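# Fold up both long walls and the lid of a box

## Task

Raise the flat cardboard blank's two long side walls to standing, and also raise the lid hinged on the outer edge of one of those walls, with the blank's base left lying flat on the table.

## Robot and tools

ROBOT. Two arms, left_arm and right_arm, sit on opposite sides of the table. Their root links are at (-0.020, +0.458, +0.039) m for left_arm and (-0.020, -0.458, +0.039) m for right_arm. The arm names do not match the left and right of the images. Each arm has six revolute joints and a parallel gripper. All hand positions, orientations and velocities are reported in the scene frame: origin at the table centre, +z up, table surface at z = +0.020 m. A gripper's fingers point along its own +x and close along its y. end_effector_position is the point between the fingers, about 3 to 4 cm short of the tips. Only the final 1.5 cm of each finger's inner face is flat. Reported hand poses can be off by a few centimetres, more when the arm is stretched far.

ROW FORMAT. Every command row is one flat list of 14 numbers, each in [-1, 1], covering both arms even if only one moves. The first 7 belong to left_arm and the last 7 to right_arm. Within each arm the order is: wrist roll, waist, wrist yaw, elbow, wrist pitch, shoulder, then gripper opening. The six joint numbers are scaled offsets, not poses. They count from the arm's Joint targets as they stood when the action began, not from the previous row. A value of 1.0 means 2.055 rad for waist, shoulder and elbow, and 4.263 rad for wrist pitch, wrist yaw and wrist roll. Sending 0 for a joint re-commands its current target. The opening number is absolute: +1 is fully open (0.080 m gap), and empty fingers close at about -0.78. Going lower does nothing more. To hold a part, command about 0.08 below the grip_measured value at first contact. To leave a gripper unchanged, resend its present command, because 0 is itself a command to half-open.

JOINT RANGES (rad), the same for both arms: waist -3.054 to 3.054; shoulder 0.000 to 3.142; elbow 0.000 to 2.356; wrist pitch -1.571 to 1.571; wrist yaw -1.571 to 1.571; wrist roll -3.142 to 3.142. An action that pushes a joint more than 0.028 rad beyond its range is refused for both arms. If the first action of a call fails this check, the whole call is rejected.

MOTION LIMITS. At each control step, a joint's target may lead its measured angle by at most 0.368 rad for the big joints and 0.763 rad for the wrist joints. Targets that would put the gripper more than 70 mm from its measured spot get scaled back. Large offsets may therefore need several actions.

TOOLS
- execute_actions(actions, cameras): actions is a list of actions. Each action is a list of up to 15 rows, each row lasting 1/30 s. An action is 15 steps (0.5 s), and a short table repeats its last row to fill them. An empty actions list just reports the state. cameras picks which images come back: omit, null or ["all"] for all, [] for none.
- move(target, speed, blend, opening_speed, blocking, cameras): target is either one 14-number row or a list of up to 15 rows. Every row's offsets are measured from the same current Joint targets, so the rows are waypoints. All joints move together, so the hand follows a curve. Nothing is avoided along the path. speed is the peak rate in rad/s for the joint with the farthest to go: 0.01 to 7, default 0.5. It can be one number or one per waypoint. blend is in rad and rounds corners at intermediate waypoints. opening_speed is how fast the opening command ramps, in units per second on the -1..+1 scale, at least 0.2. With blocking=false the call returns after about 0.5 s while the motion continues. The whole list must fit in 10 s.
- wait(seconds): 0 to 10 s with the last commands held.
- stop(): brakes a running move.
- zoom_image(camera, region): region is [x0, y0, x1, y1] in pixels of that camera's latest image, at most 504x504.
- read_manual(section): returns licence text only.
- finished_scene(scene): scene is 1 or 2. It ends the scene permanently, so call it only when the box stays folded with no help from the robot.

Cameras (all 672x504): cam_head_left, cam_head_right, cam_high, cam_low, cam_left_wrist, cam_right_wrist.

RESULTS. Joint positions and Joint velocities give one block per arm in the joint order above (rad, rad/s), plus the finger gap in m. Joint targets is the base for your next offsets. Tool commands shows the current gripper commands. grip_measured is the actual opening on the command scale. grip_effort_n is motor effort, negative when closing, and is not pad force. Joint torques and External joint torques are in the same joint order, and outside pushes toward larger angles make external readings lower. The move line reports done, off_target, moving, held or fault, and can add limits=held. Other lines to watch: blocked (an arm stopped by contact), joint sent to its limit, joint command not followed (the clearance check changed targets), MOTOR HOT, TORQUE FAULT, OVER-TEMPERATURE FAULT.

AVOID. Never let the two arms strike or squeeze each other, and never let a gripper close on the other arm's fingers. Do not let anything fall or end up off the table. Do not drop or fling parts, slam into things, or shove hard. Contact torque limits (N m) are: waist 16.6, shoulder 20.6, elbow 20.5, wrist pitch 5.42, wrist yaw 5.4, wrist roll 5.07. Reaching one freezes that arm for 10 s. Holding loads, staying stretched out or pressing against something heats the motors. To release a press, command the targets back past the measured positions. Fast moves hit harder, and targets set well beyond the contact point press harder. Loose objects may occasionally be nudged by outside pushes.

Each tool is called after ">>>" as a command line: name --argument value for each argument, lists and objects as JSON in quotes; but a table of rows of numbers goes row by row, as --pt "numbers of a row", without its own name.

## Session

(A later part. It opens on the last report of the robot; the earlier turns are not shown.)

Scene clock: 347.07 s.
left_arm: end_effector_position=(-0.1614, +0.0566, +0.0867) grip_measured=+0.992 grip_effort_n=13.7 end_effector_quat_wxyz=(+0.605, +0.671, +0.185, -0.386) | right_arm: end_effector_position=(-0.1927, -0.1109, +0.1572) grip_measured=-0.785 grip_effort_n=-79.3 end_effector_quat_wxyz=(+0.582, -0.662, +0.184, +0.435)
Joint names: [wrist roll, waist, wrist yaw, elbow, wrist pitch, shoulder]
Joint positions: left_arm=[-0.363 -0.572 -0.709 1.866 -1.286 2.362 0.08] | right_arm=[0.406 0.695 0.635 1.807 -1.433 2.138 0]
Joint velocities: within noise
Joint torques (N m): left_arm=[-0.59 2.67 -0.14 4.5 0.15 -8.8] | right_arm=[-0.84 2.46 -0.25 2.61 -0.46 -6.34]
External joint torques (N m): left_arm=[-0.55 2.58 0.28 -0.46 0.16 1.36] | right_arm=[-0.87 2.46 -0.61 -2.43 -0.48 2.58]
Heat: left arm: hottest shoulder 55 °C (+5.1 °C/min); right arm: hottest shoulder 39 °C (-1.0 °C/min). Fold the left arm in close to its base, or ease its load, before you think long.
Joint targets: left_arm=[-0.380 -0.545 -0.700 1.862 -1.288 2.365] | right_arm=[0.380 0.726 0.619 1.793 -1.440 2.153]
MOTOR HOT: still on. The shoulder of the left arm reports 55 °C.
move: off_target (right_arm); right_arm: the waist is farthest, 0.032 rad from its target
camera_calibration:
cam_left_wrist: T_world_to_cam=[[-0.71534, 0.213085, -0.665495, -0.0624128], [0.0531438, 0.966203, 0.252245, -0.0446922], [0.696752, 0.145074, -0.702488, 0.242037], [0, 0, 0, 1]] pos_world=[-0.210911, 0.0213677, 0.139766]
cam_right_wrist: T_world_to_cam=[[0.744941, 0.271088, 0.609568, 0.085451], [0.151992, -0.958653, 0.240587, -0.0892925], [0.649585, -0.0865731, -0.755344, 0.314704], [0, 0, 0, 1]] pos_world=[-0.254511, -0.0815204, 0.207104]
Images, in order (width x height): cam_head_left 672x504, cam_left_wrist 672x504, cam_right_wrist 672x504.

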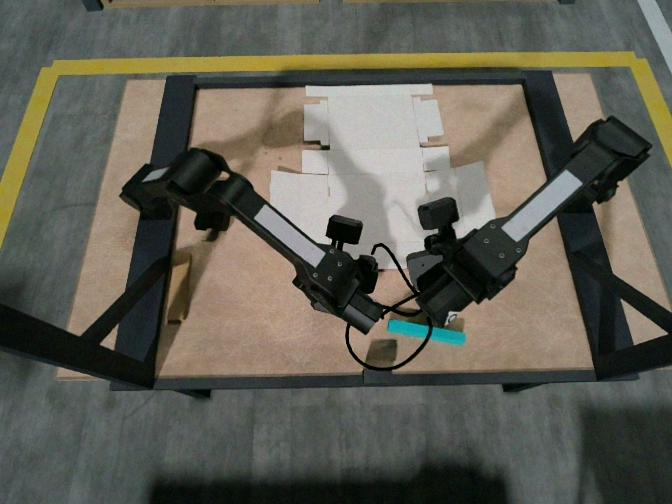

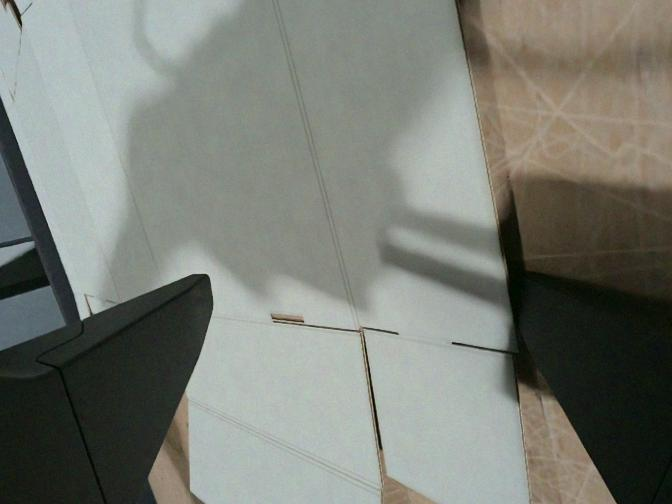

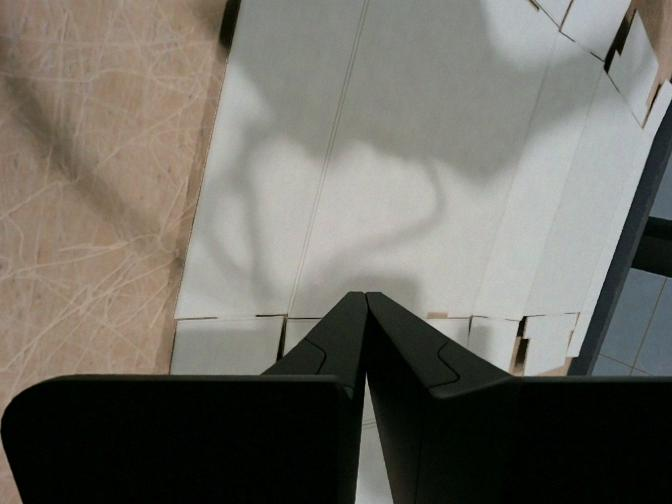

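>>> move --target '[0,0,0,0,0,0,1,-0.089,-0.2822,-0.145,-0.2453,0.115,-0.1182,-0.8]' --speed 0.5 --cameras '["cam_left_wrist","cam_right_wrist","cam_head_left","cam_head_right"]'

Scene clock: 361.90 s.
left_arm: end_effector_position=(-0.1570, +0.0564, +0.0854) grip_measured=+0.992 grip_effort_n=12.3 end_effector_quat_wxyz=(+0.607, +0.664, +0.206, -0.385) | right_arm: end_effector_position=(-0.0762, -0.1128, +0.0800) grip_measured=-0.785 grip_effort_n=-79.3 end_effector_quat_wxyz=(+0.464, -0.528, +0.462, +0.541)
Joint names: [wrist roll, waist, wrist yaw, elbow, wrist pitch, shoulder]
Joint positions: left_arm=[-0.377 -0.554 -0.679 1.868 -1.288 2.359 0.08] | right_arm=[0.013 0.157 -0.01 1.308 -0.94 1.923 0]
Joint velocities: within noise
Joint torques (N m): left_arm=[-0.11 0.94 -1.04 4.51 0.28 -8.33] | right_arm=[-0.4 -0.89 0.43 2 -0.35 -7.94]
External joint torques (N m): left_arm=[-0.08 0.93 -0.63 -0.55 0.26 1.93] | right_arm=[-0.4 -0.86 0.43 -3.13 -0.71 -0.35]
Heat: left arm: hottest shoulder 52 °C (+3.0 °C/min); right arm: hottest shoulder 39 °C (+0.0 °C/min). Fold the left arm in close to its base, or ease its load, before you think long.
Joint targets: left_arm=[-0.380 -0.546 -0.700 1.862 -1.288 2.365] | right_arm=[0.000 0.146 0.001 1.288 -0.949 1.910]
MOTOR HOT: still on. The shoulder of the left arm reports 52 °C.
move: done
camera_calibration:
cam_left_wrist: T_world_to_cam=[[-0.741256, 0.190447, -0.643637, -0.0646691], [0.026668, 0.966503, 0.255268, -0.0488558], [0.670692, 0.172054, -0.721505, 0.234093], [0, 0, 0, 1]] pos_world=[-0.203638, 0.0192586, 0.139747]
cam_right_wrist: T_world_to_cam=[[0.987046, 0.159972, -0.0121969, 0.101868], [0.154479, -0.92712, 0.341447, -0.0946131], [0.0433139, -0.338908, -0.939822, 0.120609], [0, 0, 0, 1]] pos_world=[-0.0911573, -0.0631383, 0.146899]
Images, in order (width x height): cam_head_left 672x504, cam_head_right 672x504, cam_left_wrist 672x504, cam_right_wrist 672x504.

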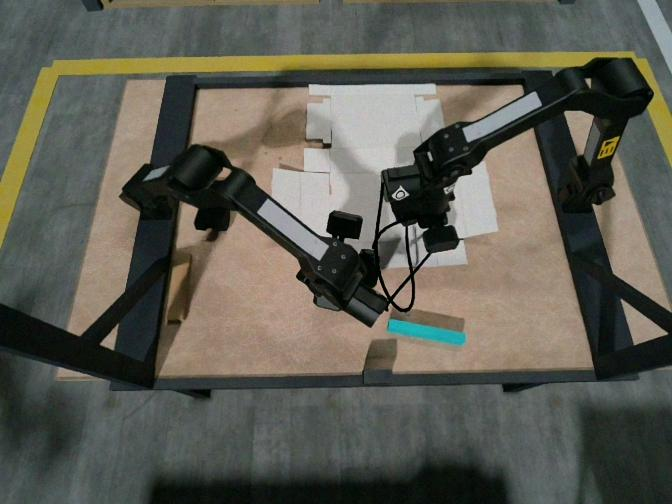

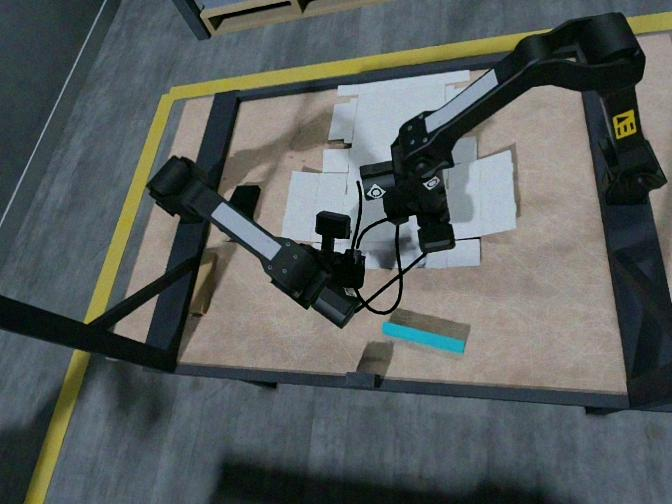

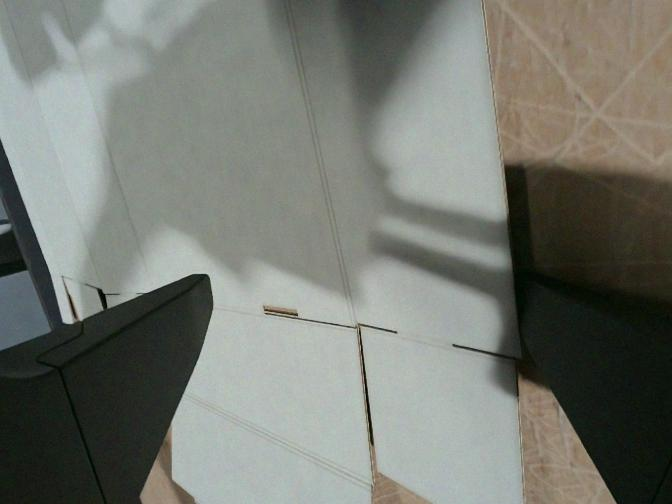

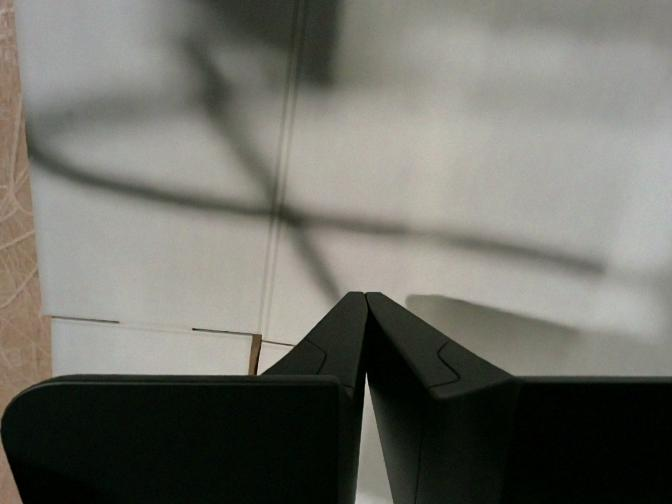

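>>> zoom_image --camera "cam_head_left" --region '[300, 150, 480, 340]'

>>> zoom_image --camera "cam_head_right" --region '[290, 150, 480, 340]'

>>> zoom_image --camera "cam_right_wrist" --region '[250, 200, 450, 400]'

Scaled by 2.653 from the camera's 672x504 image, which has a finer 960x720 frame.

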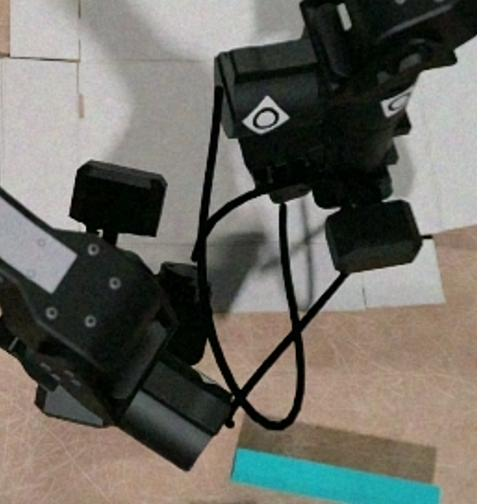

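Scaled by 2.653 from the camera's 672x504 image, which has a finer 960x720 frame.

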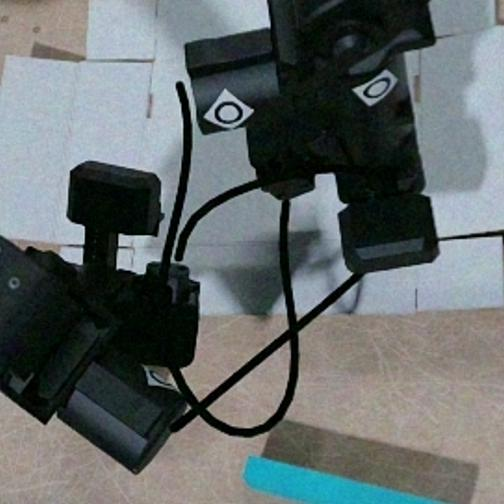

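Scaled by 2.520 from the camera's 672x504 image, which has a finer 960x720 frame.

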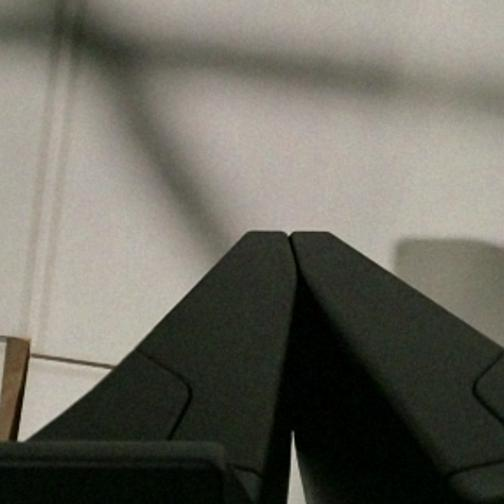

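>>> move --target '[0,0,0,0,0,0,1,0,0,0,-0.0355,0.0296,0.0258,-0.8]' --speed 0.12 --cameras '["cam_left_wrist"]'

Scene clock: 373.83 s.
left_arm: end_effector_position=(-0.1571, +0.0564, +0.0853) grip_measured=+0.992 grip_effort_n=12.3 end_effector_quat_wxyz=(+0.607, +0.663, +0.207, -0.385) | right_arm: end_effector_position=(-0.0782, -0.1076, +0.0620) grip_measured=-0.785 grip_effort_n=-79.3 end_effector_quat_wxyz=(+0.471, -0.514, +0.453, +0.555)
Joint names: [wrist roll, waist, wrist yaw, elbow, wrist pitch, shoulder]
Joint positions: left_arm=[-0.377 -0.554 -0.677 1.868 -1.288 2.359 0.08] | right_arm=[0.013 0.157 -0.018 1.246 -0.82 1.935 0]
Joint velocities: within noise
Joint torques (N m): left_arm=[-0.12 0.77 -1.09 4.58 0.34 -8.36] | right_arm=[-0.4 -0.95 0.7 0.9 0.11 -3.8]
External joint torques (N m): left_arm=[-0.08 0.79 -0.69 -0.42 0.32 1.81] | right_arm=[-0.4 -0.95 0.71 -4.09 -0.31 3.7]
Heat: left arm: hottest shoulder 52 °C (+1.0 °C/min); right arm: hottest shoulder 40 °C (+1.0 °C/min). Fold the left arm in close to its base, or ease its load, before you think long.
Joint targets: left_arm=[-0.380 -0.546 -0.700 1.862 -1.288 2.365] | right_arm=[0.000 0.146 0.001 1.216 -0.823 1.963]
MOTOR HOT: still on. The shoulder of the left arm reports 52 °C.
move: off_target (right_arm); right_arm: the elbow is farthest, 0.031 rad from its target
camera_calibration:
cam_left_wrist: T_world_to_cam=[[-0.742341, 0.190264, -0.64244, -0.0650285], [0.0263995, 0.966395, 0.255701, -0.0488704], [0.669502, 0.172857, -0.722418, 0.233981], [0, 0, 0, 1]] pos_world=[-0.203634, 0.0191553, 0.139751]
Images, in order (width x height): cam_left_wrist 672x504.

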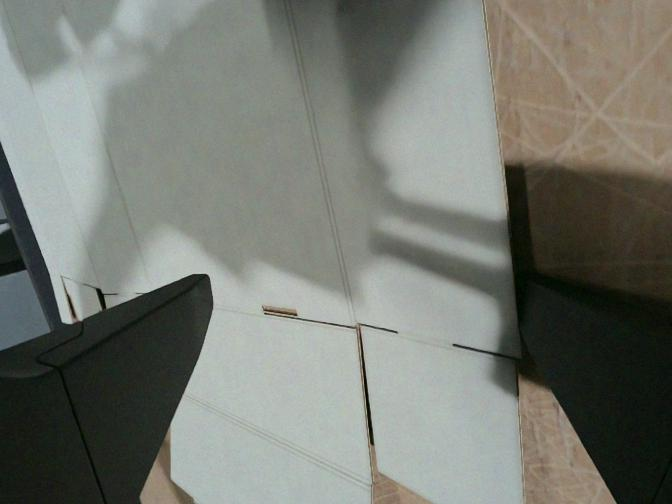

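>>> move --pt "0 0.0146 0 0 0 0 1 0 0 0 0 0 0 -0.8" --pt "0 0.0243 0 0.0105 -0.0076 -0.0053 1 0 0 0 0 0 0 -0.8" --speed 0.1 --cameras '["cam_left_wrist","cam_right_wrist","cam_head_left"]'

Scene clock: 379.83 s.
left_arm: end_effector_position=(-0.1507, +0.0542, +0.0874) grip_measured=+0.994 grip_effort_n=5.8 end_effector_quat_wxyz=(+0.608, +0.660, +0.222, -0.382) | right_arm: end_effector_position=(-0.0782, -0.1076, +0.0619) grip_measured=-0.785 grip_effort_n=-79.3 end_effector_quat_wxyz=(+0.470, -0.515, +0.452, +0.556)
Joint names: [wrist roll, waist, wrist yaw, elbow, wrist pitch, shoulder]
Joint positions: left_arm=[-0.378 -0.532 -0.659 1.882 -1.302 2.358 0.08] | right_arm=[0.008 0.157 -0.018 1.246 -0.82 1.935 0]
Joint velocities: within noise
Joint torques (N m): left_arm=[-0.07 3.86 -1.69 5.06 -0.96 -9.16] | right_arm=[-0.25 -1.03 0.7 0.97 0.11 -3.8]
External joint torques (N m): left_arm=[-0.04 3.78 -1.29 -0.03 -0.98 1.15] | right_arm=[-0.25 -1.02 0.71 -3.97 -0.28 3.73]
Heat: left arm: hottest shoulder 51 °C (+1.0 °C/min); right arm: hottest shoulder 39 °C (+0.0 °C/min). Fold the left arm in close to its base, or ease its load, before you think long.
Joint targets: left_arm=[-0.381 -0.496 -0.700 1.883 -1.320 2.354] | right_arm=[0.000 0.146 0.001 1.216 -0.823 1.963]
MOTOR HOT: still on. The shoulder of the left arm reports 51 °C.
move: off_target (left_arm); left_arm: the wrist yaw is farthest, 0.041 rad from its target
camera_calibration:
cam_left_wrist: T_world_to_cam=[[-0.757498, 0.176011, -0.628663, -0.0612996], [0.00574783, 0.964731, 0.263176, -0.0510237], [0.652812, 0.195742, -0.731793, 0.228624], [0, 0, 0, 1]] pos_world=[-0.195389, 0.0152624, 0.142197]
cam_right_wrist: T_world_to_cam=[[0.985971, 0.165796, -0.0193285, 0.103768], [0.16396, -0.940275, 0.298328, -0.081303], [0.0312875, -0.297312, -0.954268, 0.109991], [0, 0, 0, 1]] pos_world=[-0.0924231, -0.0609498, 0.131222]
Images, in order (width x height): cam_head_left 672x504, cam_left_wrist 672x504, cam_right_wrist 672x504.

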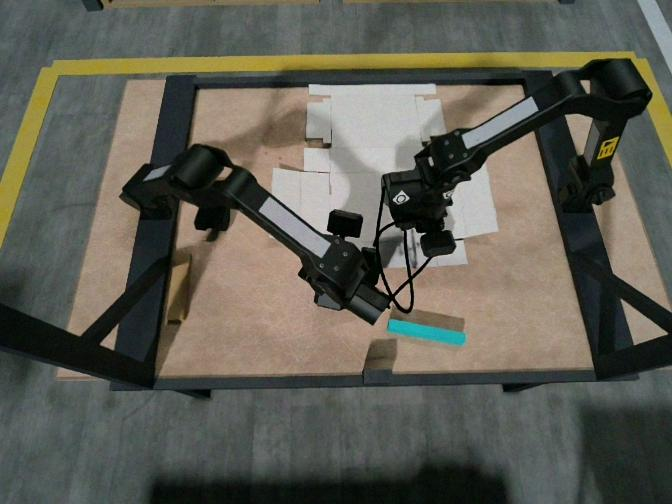

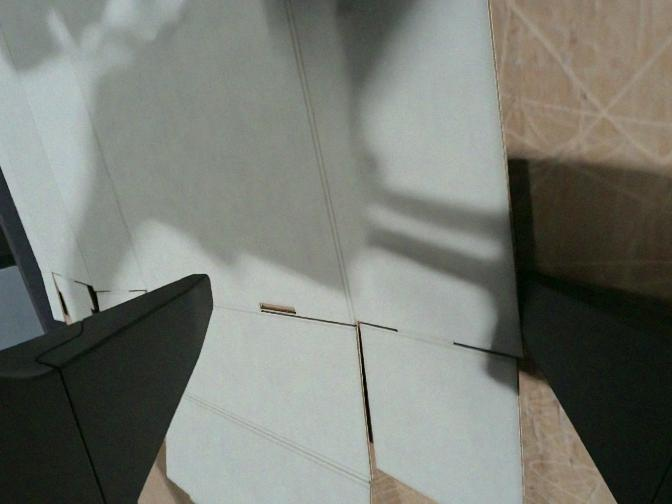

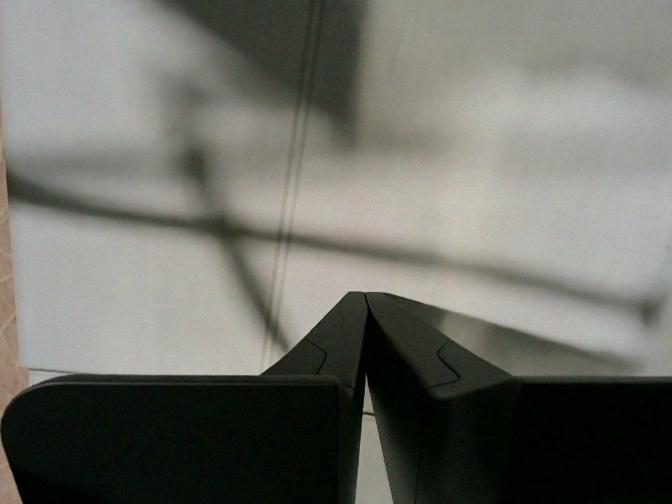

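>>> move --pt "0 0.005 0 0.026 -0.019 -0.0133 1 0 0 0 0 0 0 -0.8" --speed 0.1 --cameras '["cam_left_wrist","cam_right_wrist","cam_head_left","cam_low"]'

>>> zoom_image --camera "cam_left_wrist" --region '[400, 200, 600, 400]'

Scene clock: 383.10 s.
left_arm: end_effector_position=(-0.1464, +0.0544, +0.1037) grip_measured=+0.994 grip_effort_n=3.5 end_effector_quat_wxyz=(+0.605, +0.664, +0.230, -0.375) | right_arm: end_effector_position=(-0.0782, -0.1076, +0.0619) grip_measured=-0.785 grip_effort_n=-79.3 end_effector_quat_wxyz=(+0.470, -0.515, +0.452, +0.556)
Joint names: [wrist roll, waist, wrist yaw, elbow, wrist pitch, shoulder]
Joint positions: left_arm=[-0.38 -0.521 -0.651 1.935 -1.379 2.35 0.08] | right_arm=[0.008 0.157 -0.018 1.246 -0.82 1.935 0]
Joint velocities: within noise
Joint torques (N m): left_arm=[-0.09 3.74 -1.9 5.05 -1.33 -11.51] | right_arm=[-0.24 -0.93 0.69 1.08 0.11 -3.79]
External joint torques (N m): left_arm=[-0.06 3.74 -1.52 0.02 -1.32 -1.4] | right_arm=[-0.24 -0.97 0.71 -3.95 -0.32 3.76]
Heat: left arm: hottest shoulder 52 °C (+3.0 °C/min); right arm: hottest shoulder 38 °C (-1.0 °C/min). Fold the left arm in close to its base, or ease its load, before you think long.
Joint targets: left_arm=[-0.381 -0.486 -0.700 1.937 -1.402 2.327] | right_arm=[0.000 0.146 0.001 1.216 -0.823 1.963]
MOTOR HOT: still on. The shoulder of the left arm reports 52 °C.
move: off_target (left_arm); left_arm: the wrist yaw is farthest, 0.049 rad from its target
camera_calibration:
cam_left_wrist: T_world_to_cam=[[-0.759378, 0.175596, -0.626508, -0.0482681], [-0.00825359, 0.960217, 0.279132, -0.0591336], [0.650598, 0.217137, -0.727718, 0.235707], [0, 0, 0, 1]] pos_world=[-0.190493, 0.014076, 0.157794]
cam_right_wrist: T_world_to_cam=[[0.985903, 0.166197, -0.0193491, 0.103789], [0.164348, -0.940204, 0.298338, -0.0812641], [0.0313906, -0.297312, -0.954264, 0.11], [0, 0, 0, 1]] pos_world=[-0.0924232, -0.0609499, 0.131222]
Images, in order (width x height): cam_head_left 672x504, cam_low 672x504, cam_left_wrist 672x504, cam_right_wrist 672x504.

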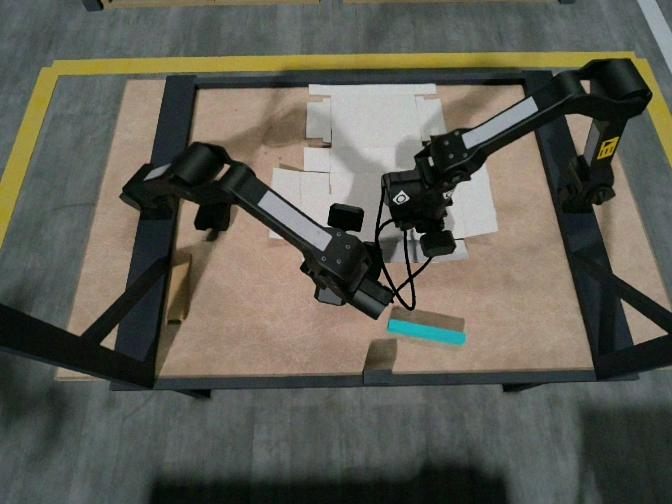

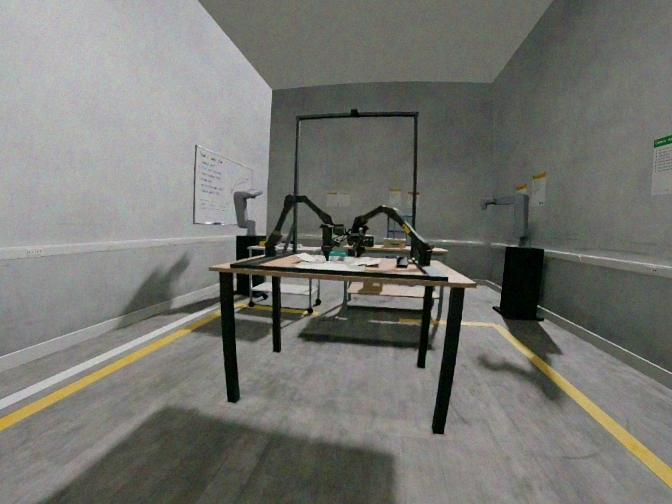

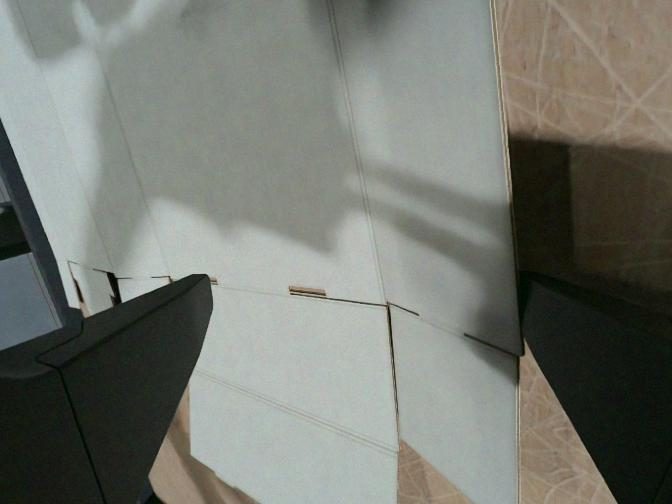

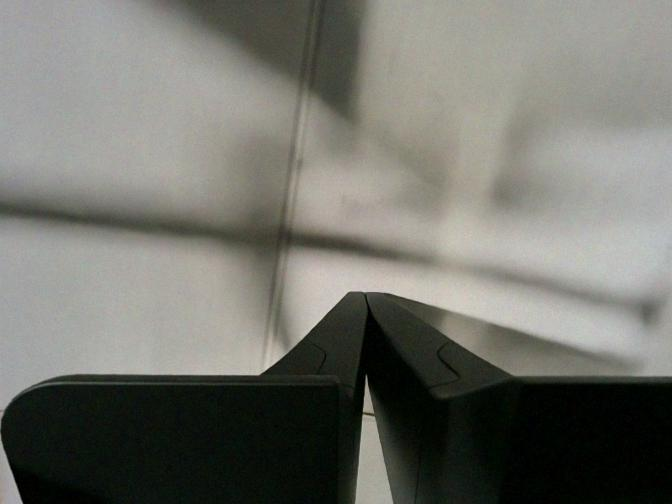

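Scaled by 2.520 from the camera's 672x504 image, which has a finer 960x720 frame.

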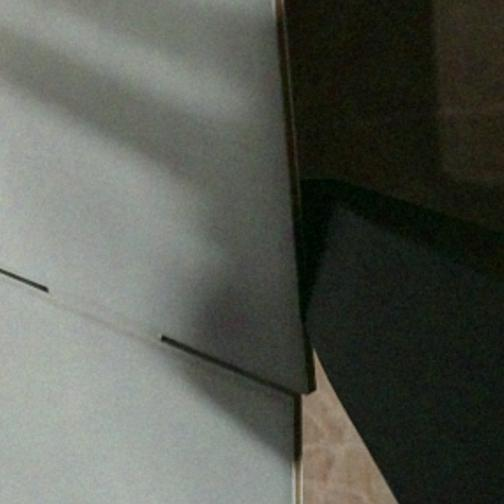

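>>> move --pt "0 0.018 0 0.0294 -0.0185 -0.009 1 0 0 0 0 0 0 -0.8" --pt "0 0.046 0 0.0441 -0.0277 -0.0135 1 0 0 0 0 0 0 -0.8" --speed 0.12 --blend 0.01 --cameras '["cam_left_wrist","cam_right_wrist","cam_head_left","cam_low"]'

Scene clock: 390.00 s.
left_arm: end_effector_position=(-0.1239, +0.0538, +0.1275) grip_measured=+0.994 grip_effort_n=3.5 end_effector_quat_wxyz=(+0.604, +0.673, +0.240, -0.353) | right_arm: end_effector_position=(-0.0791, -0.1081, +0.0617) grip_measured=-0.785 grip_effort_n=-79.3 end_effector_quat_wxyz=(+0.467, -0.514, +0.454, +0.559)
Joint names: [wrist roll, waist, wrist yaw, elbow, wrist pitch, shoulder]
Joint positions: left_arm=[-0.368 -0.475 -0.659 1.995 -1.486 2.334 0.08] | right_arm=[0.005 0.156 -0.027 1.245 -0.82 1.935 0]
Joint velocities: within noise
Joint torques (N m): left_arm=[-0.28 1.5 -0.56 4.96 0.03 -9.19] | right_arm=[-0.16 -0.84 1.06 1.11 0.1 -3.78]
External joint torques (N m): left_arm=[-0.25 1.49 -0.18 -0.07 0.08 0.82] | right_arm=[-0.16 -0.84 1.08 -3.95 -0.33 3.81]
Heat: left arm: hottest shoulder 54 °C (+6.0 °C/min); right arm: hottest shoulder 37 °C (-2.0 °C/min). Fold the left arm in close to its base, or ease its load, before you think long.
Joint targets: left_arm=[-0.374 -0.463 -0.664 1.995 -1.488 2.334] | right_arm=[0.000 0.147 0.001 1.216 -0.823 1.963]
MOTOR HOT: still on. The shoulder of the left arm reports 54 °C.
move: held (left_arm; a check stopped the path); path passed 1 of 2 targets; limits=held; left_arm: the waist is farthest, 0.083 rad from its target
joint command not followed: on one or more control steps a check withheld the commanded joint targets of the left arm, and it was not sent them on those steps.
cause: the commanded joint targets, or the way to them, would bring a part of the robot too close to another arm (a part of this arm just beyond the wrist roll and a part of the right arm just beyond the wrist pitch).
camera_calibration:
cam_left_wrist: T_world_to_cam=[[-0.750633, 0.169257, -0.638672, -0.0131913], [-0.0484379, 0.949934, 0.308674, -0.0731644], [0.658941, 0.262637, -0.704853, 0.23433], [0, 0, 0, 1]] pos_world=[-0.167855, 0.0101905, 0.179327]
cam_right_wrist: T_world_to_cam=[[0.985418, 0.167784, -0.0282996, 0.105449], [0.168505, -0.939188, 0.299218, -0.0811808], [0.0236253, -0.299624, -0.953765, 0.108778], [0, 0, 0, 1]] pos_world=[-0.0928019, -0.0613442, 0.131024]
Images, in order (width x height): cam_head_left 672x504, cam_low 672x504, cam_left_wrist 672x504, cam_right_wrist 672x504.

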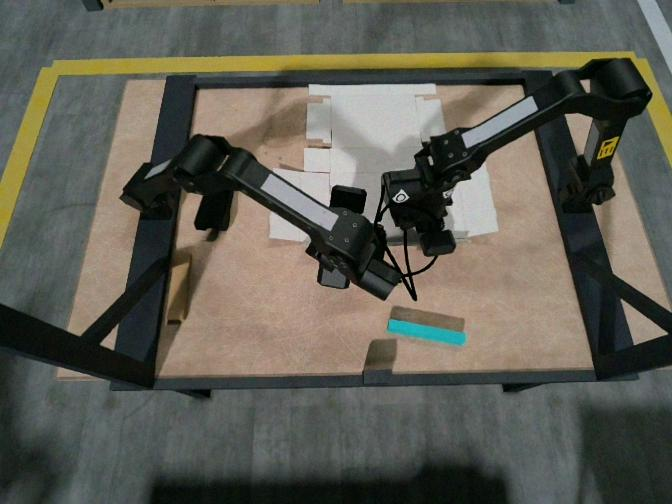

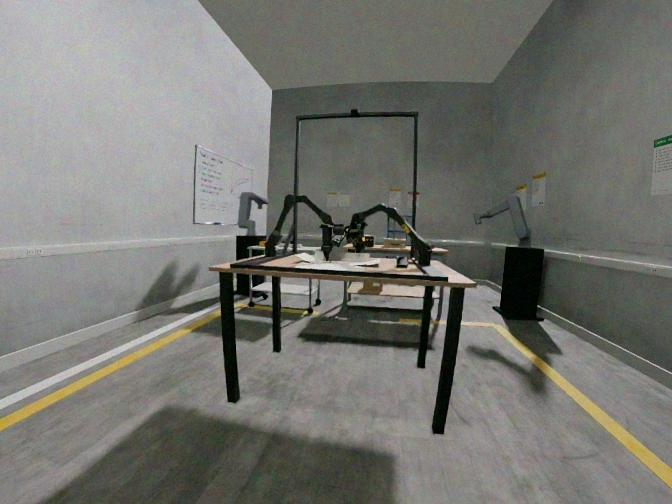

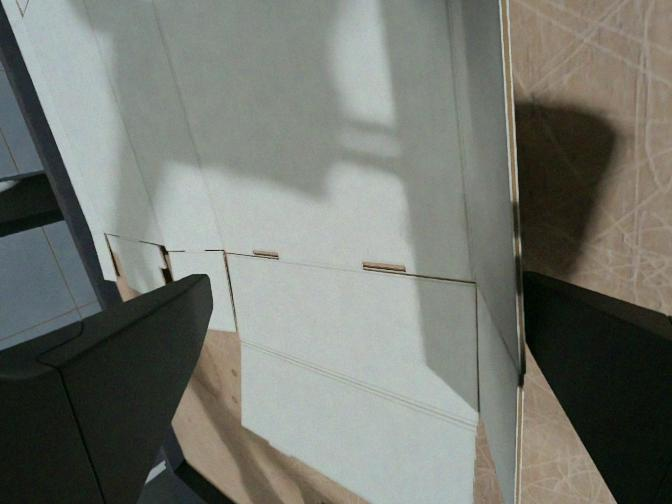

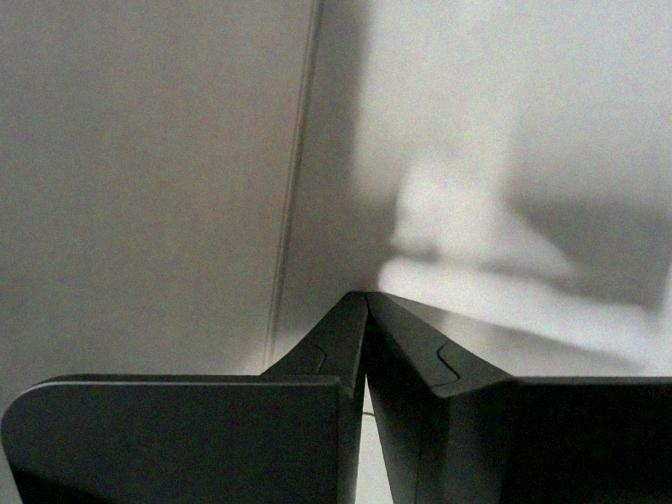

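>>> move --pt "0 0 0 0 0 0 1 0 0 0 0.0355 -0.0296 -0.0258 -0.8" --pt "0 0 0 0 0 0 1 0 -0.06 0 0.0355 -0.0296 -0.0258 -0.8" --pt "0 0.035 0 0.003 -0.003 -0.001 1 0 -0.06 0 0.0355 -0.0296 -0.0258 -0.8" --speed 0.2 --cameras '["cam_left_wrist","cam_right_wrist","cam_head_left","cam_low"]'

Scene clock: 396.23 s.
left_arm: end_effector_position=(-0.1062, +0.0523, +0.1251) grip_measured=+0.994 grip_effort_n=4.0 end_effector_quat_wxyz=(+0.605, +0.668, +0.269, -0.340) | right_arm: end_effector_position=(-0.0291, -0.1149, +0.0772) grip_measured=-0.785 grip_effort_n=-79.3 end_effector_quat_wxyz=(+0.493, -0.505, +0.496, +0.505)
Joint names: [wrist roll, waist, wrist yaw, elbow, wrist pitch, shoulder]
Joint positions: left_arm=[-0.37 -0.425 -0.631 1.997 -1.495 2.337 0.08] | right_arm=[0.005 0.025 -0.002 1.291 -0.947 1.919 0]
Joint velocities: within noise
Joint torques (N m): left_arm=[-0.19 3.77 -1.39 5.46 -0.22 -9.54] | right_arm=[-0.15 -0.21 0.12 3.75 0.03 -7.46]
External joint torques (N m): left_arm=[-0.15 3.69 -1.01 0.44 -0.13 0.58] | right_arm=[-0.15 -0.23 0.13 -1.37 -0.31 0.06]
Heat: left arm: hottest shoulder 54 °C (+0.0 °C/min); right arm: hottest shoulder 37 °C (-2.0 °C/min). Fold the left arm in close to its base, or ease its load, before you think long.
Joint targets: left_arm=[-0.374 -0.391 -0.664 2.001 -1.501 2.332] | right_arm=[0.000 0.023 0.001 1.289 -0.950 1.910]
MOTOR HOT: still on. The shoulder of the left arm reports 54 °C.
move: off_target (left_arm); left_arm: the waist is farthest, 0.034 rad from its target
camera_calibration:
cam_left_wrist: T_world_to_cam=[[-0.772063, 0.136794, -0.620649, -0.00402147], [-0.0969888, 0.939763, 0.327778, -0.0771016], [0.628101, 0.313261, -0.712289, 0.216203], [0, 0, 0, 1]] pos_world=[-0.14638, 0.0052793, 0.176775]
cam_right_wrist: T_world_to_cam=[[0.999338, 0.0360882, -0.00465439, 0.0411117], [0.0353423, -0.932237, 0.360119, -0.108358], [0.00865705, -0.360045, -0.932895, 0.111238], [0, 0, 0, 1]] pos_world=[-0.0382178, -0.0624486, 0.142986]
Images, in order (width x height): cam_head_left 672x504, cam_low 672x504, cam_left_wrist 672x504, cam_right_wrist 672x504.

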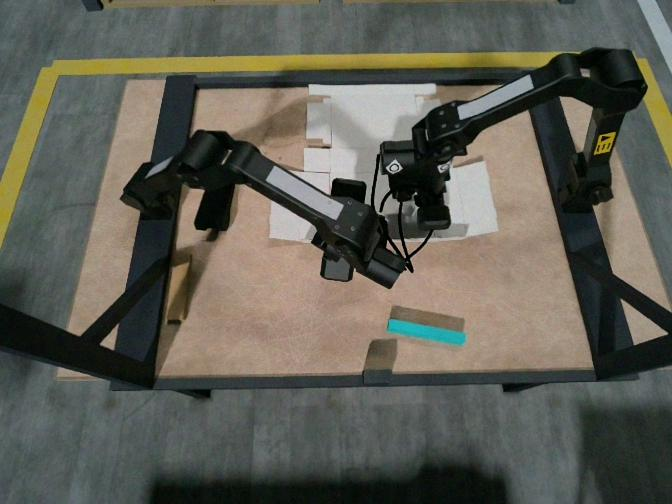

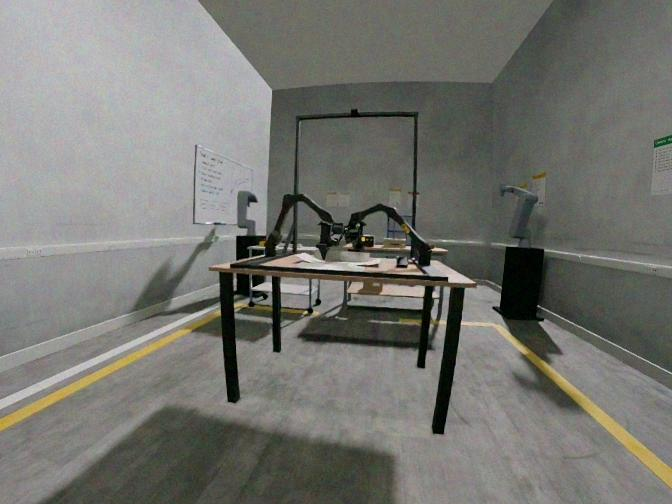

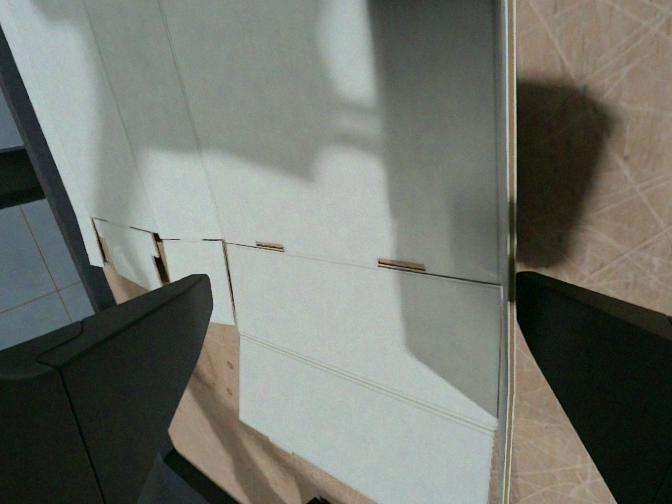

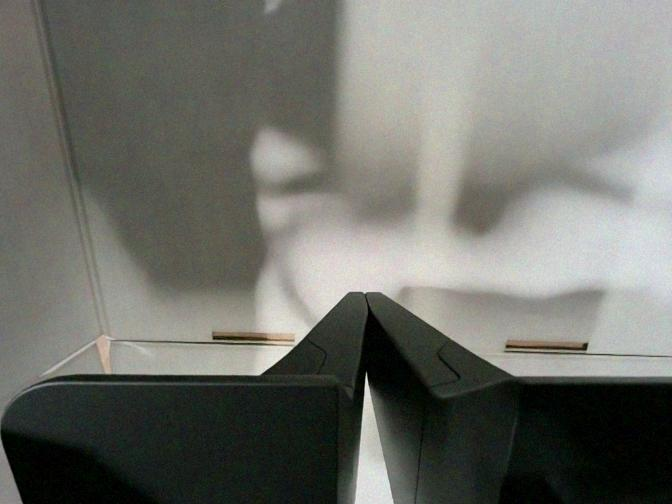

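>>> move --pt "0 0.012 0 0.0 0 0 1 0 0 0 0 0 0 -0.8" --pt "0 -0.045 0 0 0 0 1 0 0 0 0 0 0 -0.8" --speed 0.2 --cameras '["cam_left_wrist","cam_right_wrist","cam_low"]'

>>> zoom_image --camera "cam_low" --region '[260, 200, 440, 290]'

Scene clock: 400.27 s.
left_arm: end_effector_position=(-0.1198, +0.0551, +0.1279) grip_measured=+0.994 grip_effort_n=3.5 end_effector_quat_wxyz=(+0.602, +0.677, +0.244, -0.347) | right_arm: end_effector_position=(-0.0311, -0.1146, +0.0772) grip_measured=-0.785 grip_effort_n=-79.3 end_effector_quat_wxyz=(+0.491, -0.504, +0.497, +0.508)
Joint names: [wrist roll, waist, wrist yaw, elbow, wrist pitch, shoulder]
Joint positions: left_arm=[-0.37 -0.467 -0.657 1.997 -1.5 2.336 0.08] | right_arm=[0.005 0.028 -0.01 1.291 -0.945 1.919 0]
Joint velocities: within noise
Joint torques (N m): left_arm=[-0.13 -1.91 -0.54 5.45 0.14 -9.46] | right_arm=[-0.14 -0.37 0.42 3.76 -0.08 -7.43]
External joint torques (N m): left_arm=[-0.09 -1.9 -0.16 0.45 0.24 0.61] | right_arm=[-0.14 -0.38 0.43 -1.25 -0.4 -0.02]
Heat: left arm: hottest shoulder 53 °C (-2.0 °C/min); right arm: hottest shoulder 38 °C (-1.0 °C/min). Fold the left arm in close to its base, or ease its load, before you think long.
Joint targets: left_arm=[-0.374 -0.484 -0.664 2.001 -1.501 2.332] | right_arm=[0.000 0.023 0.001 1.289 -0.949 1.910]
MOTOR HOT: still on. The shoulder of the left arm reports 53 °C.
move: done
camera_calibration:
cam_left_wrist: T_world_to_cam=[[-0.749123, 0.169409, -0.640402, -0.00972397], [-0.0596257, 0.945578, 0.319887, -0.0768446], [0.659742, 0.277819, -0.698253, 0.229939], [0, 0, 0, 1]] pos_world=[-0.163567, 0.0104283, 0.17891]
cam_right_wrist: T_world_to_cam=[[0.99917, 0.038741, -0.0126255, 0.0440818], [0.0406923, -0.932779, 0.358144, -0.107635], [0.00209804, -0.358361, -0.933581, 0.111489], [0, 0, 0, 1]] pos_world=[-0.0398992, -0.0621539, 0.14319]
Images, in order (width x height): cam_low 672x504, cam_left_wrist 672x504, cam_right_wrist 672x504.

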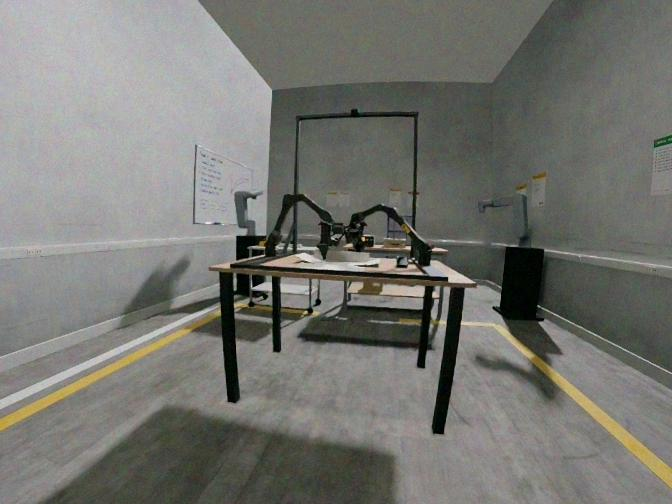

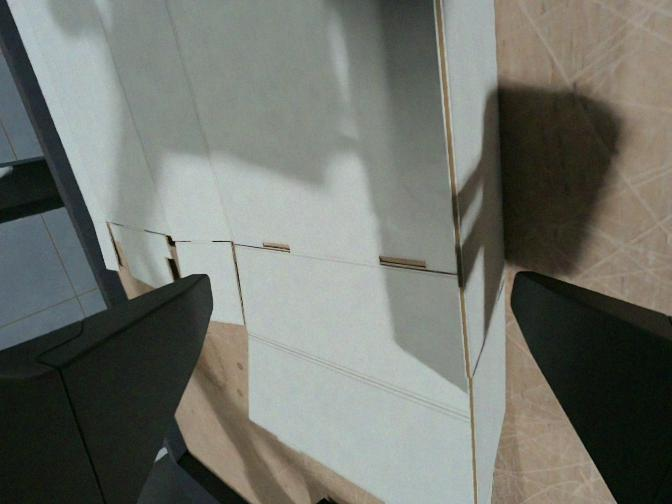

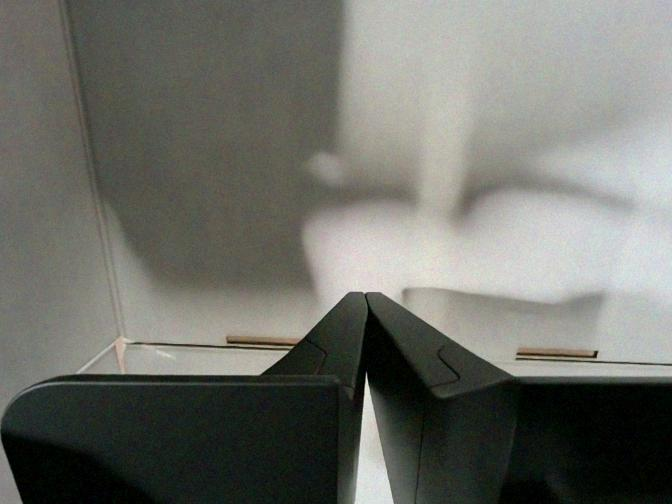

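Scaled by 2.800 from the camera's 672x504 image, which has a finer 960x720 frame.

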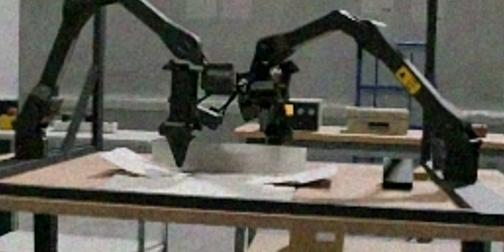

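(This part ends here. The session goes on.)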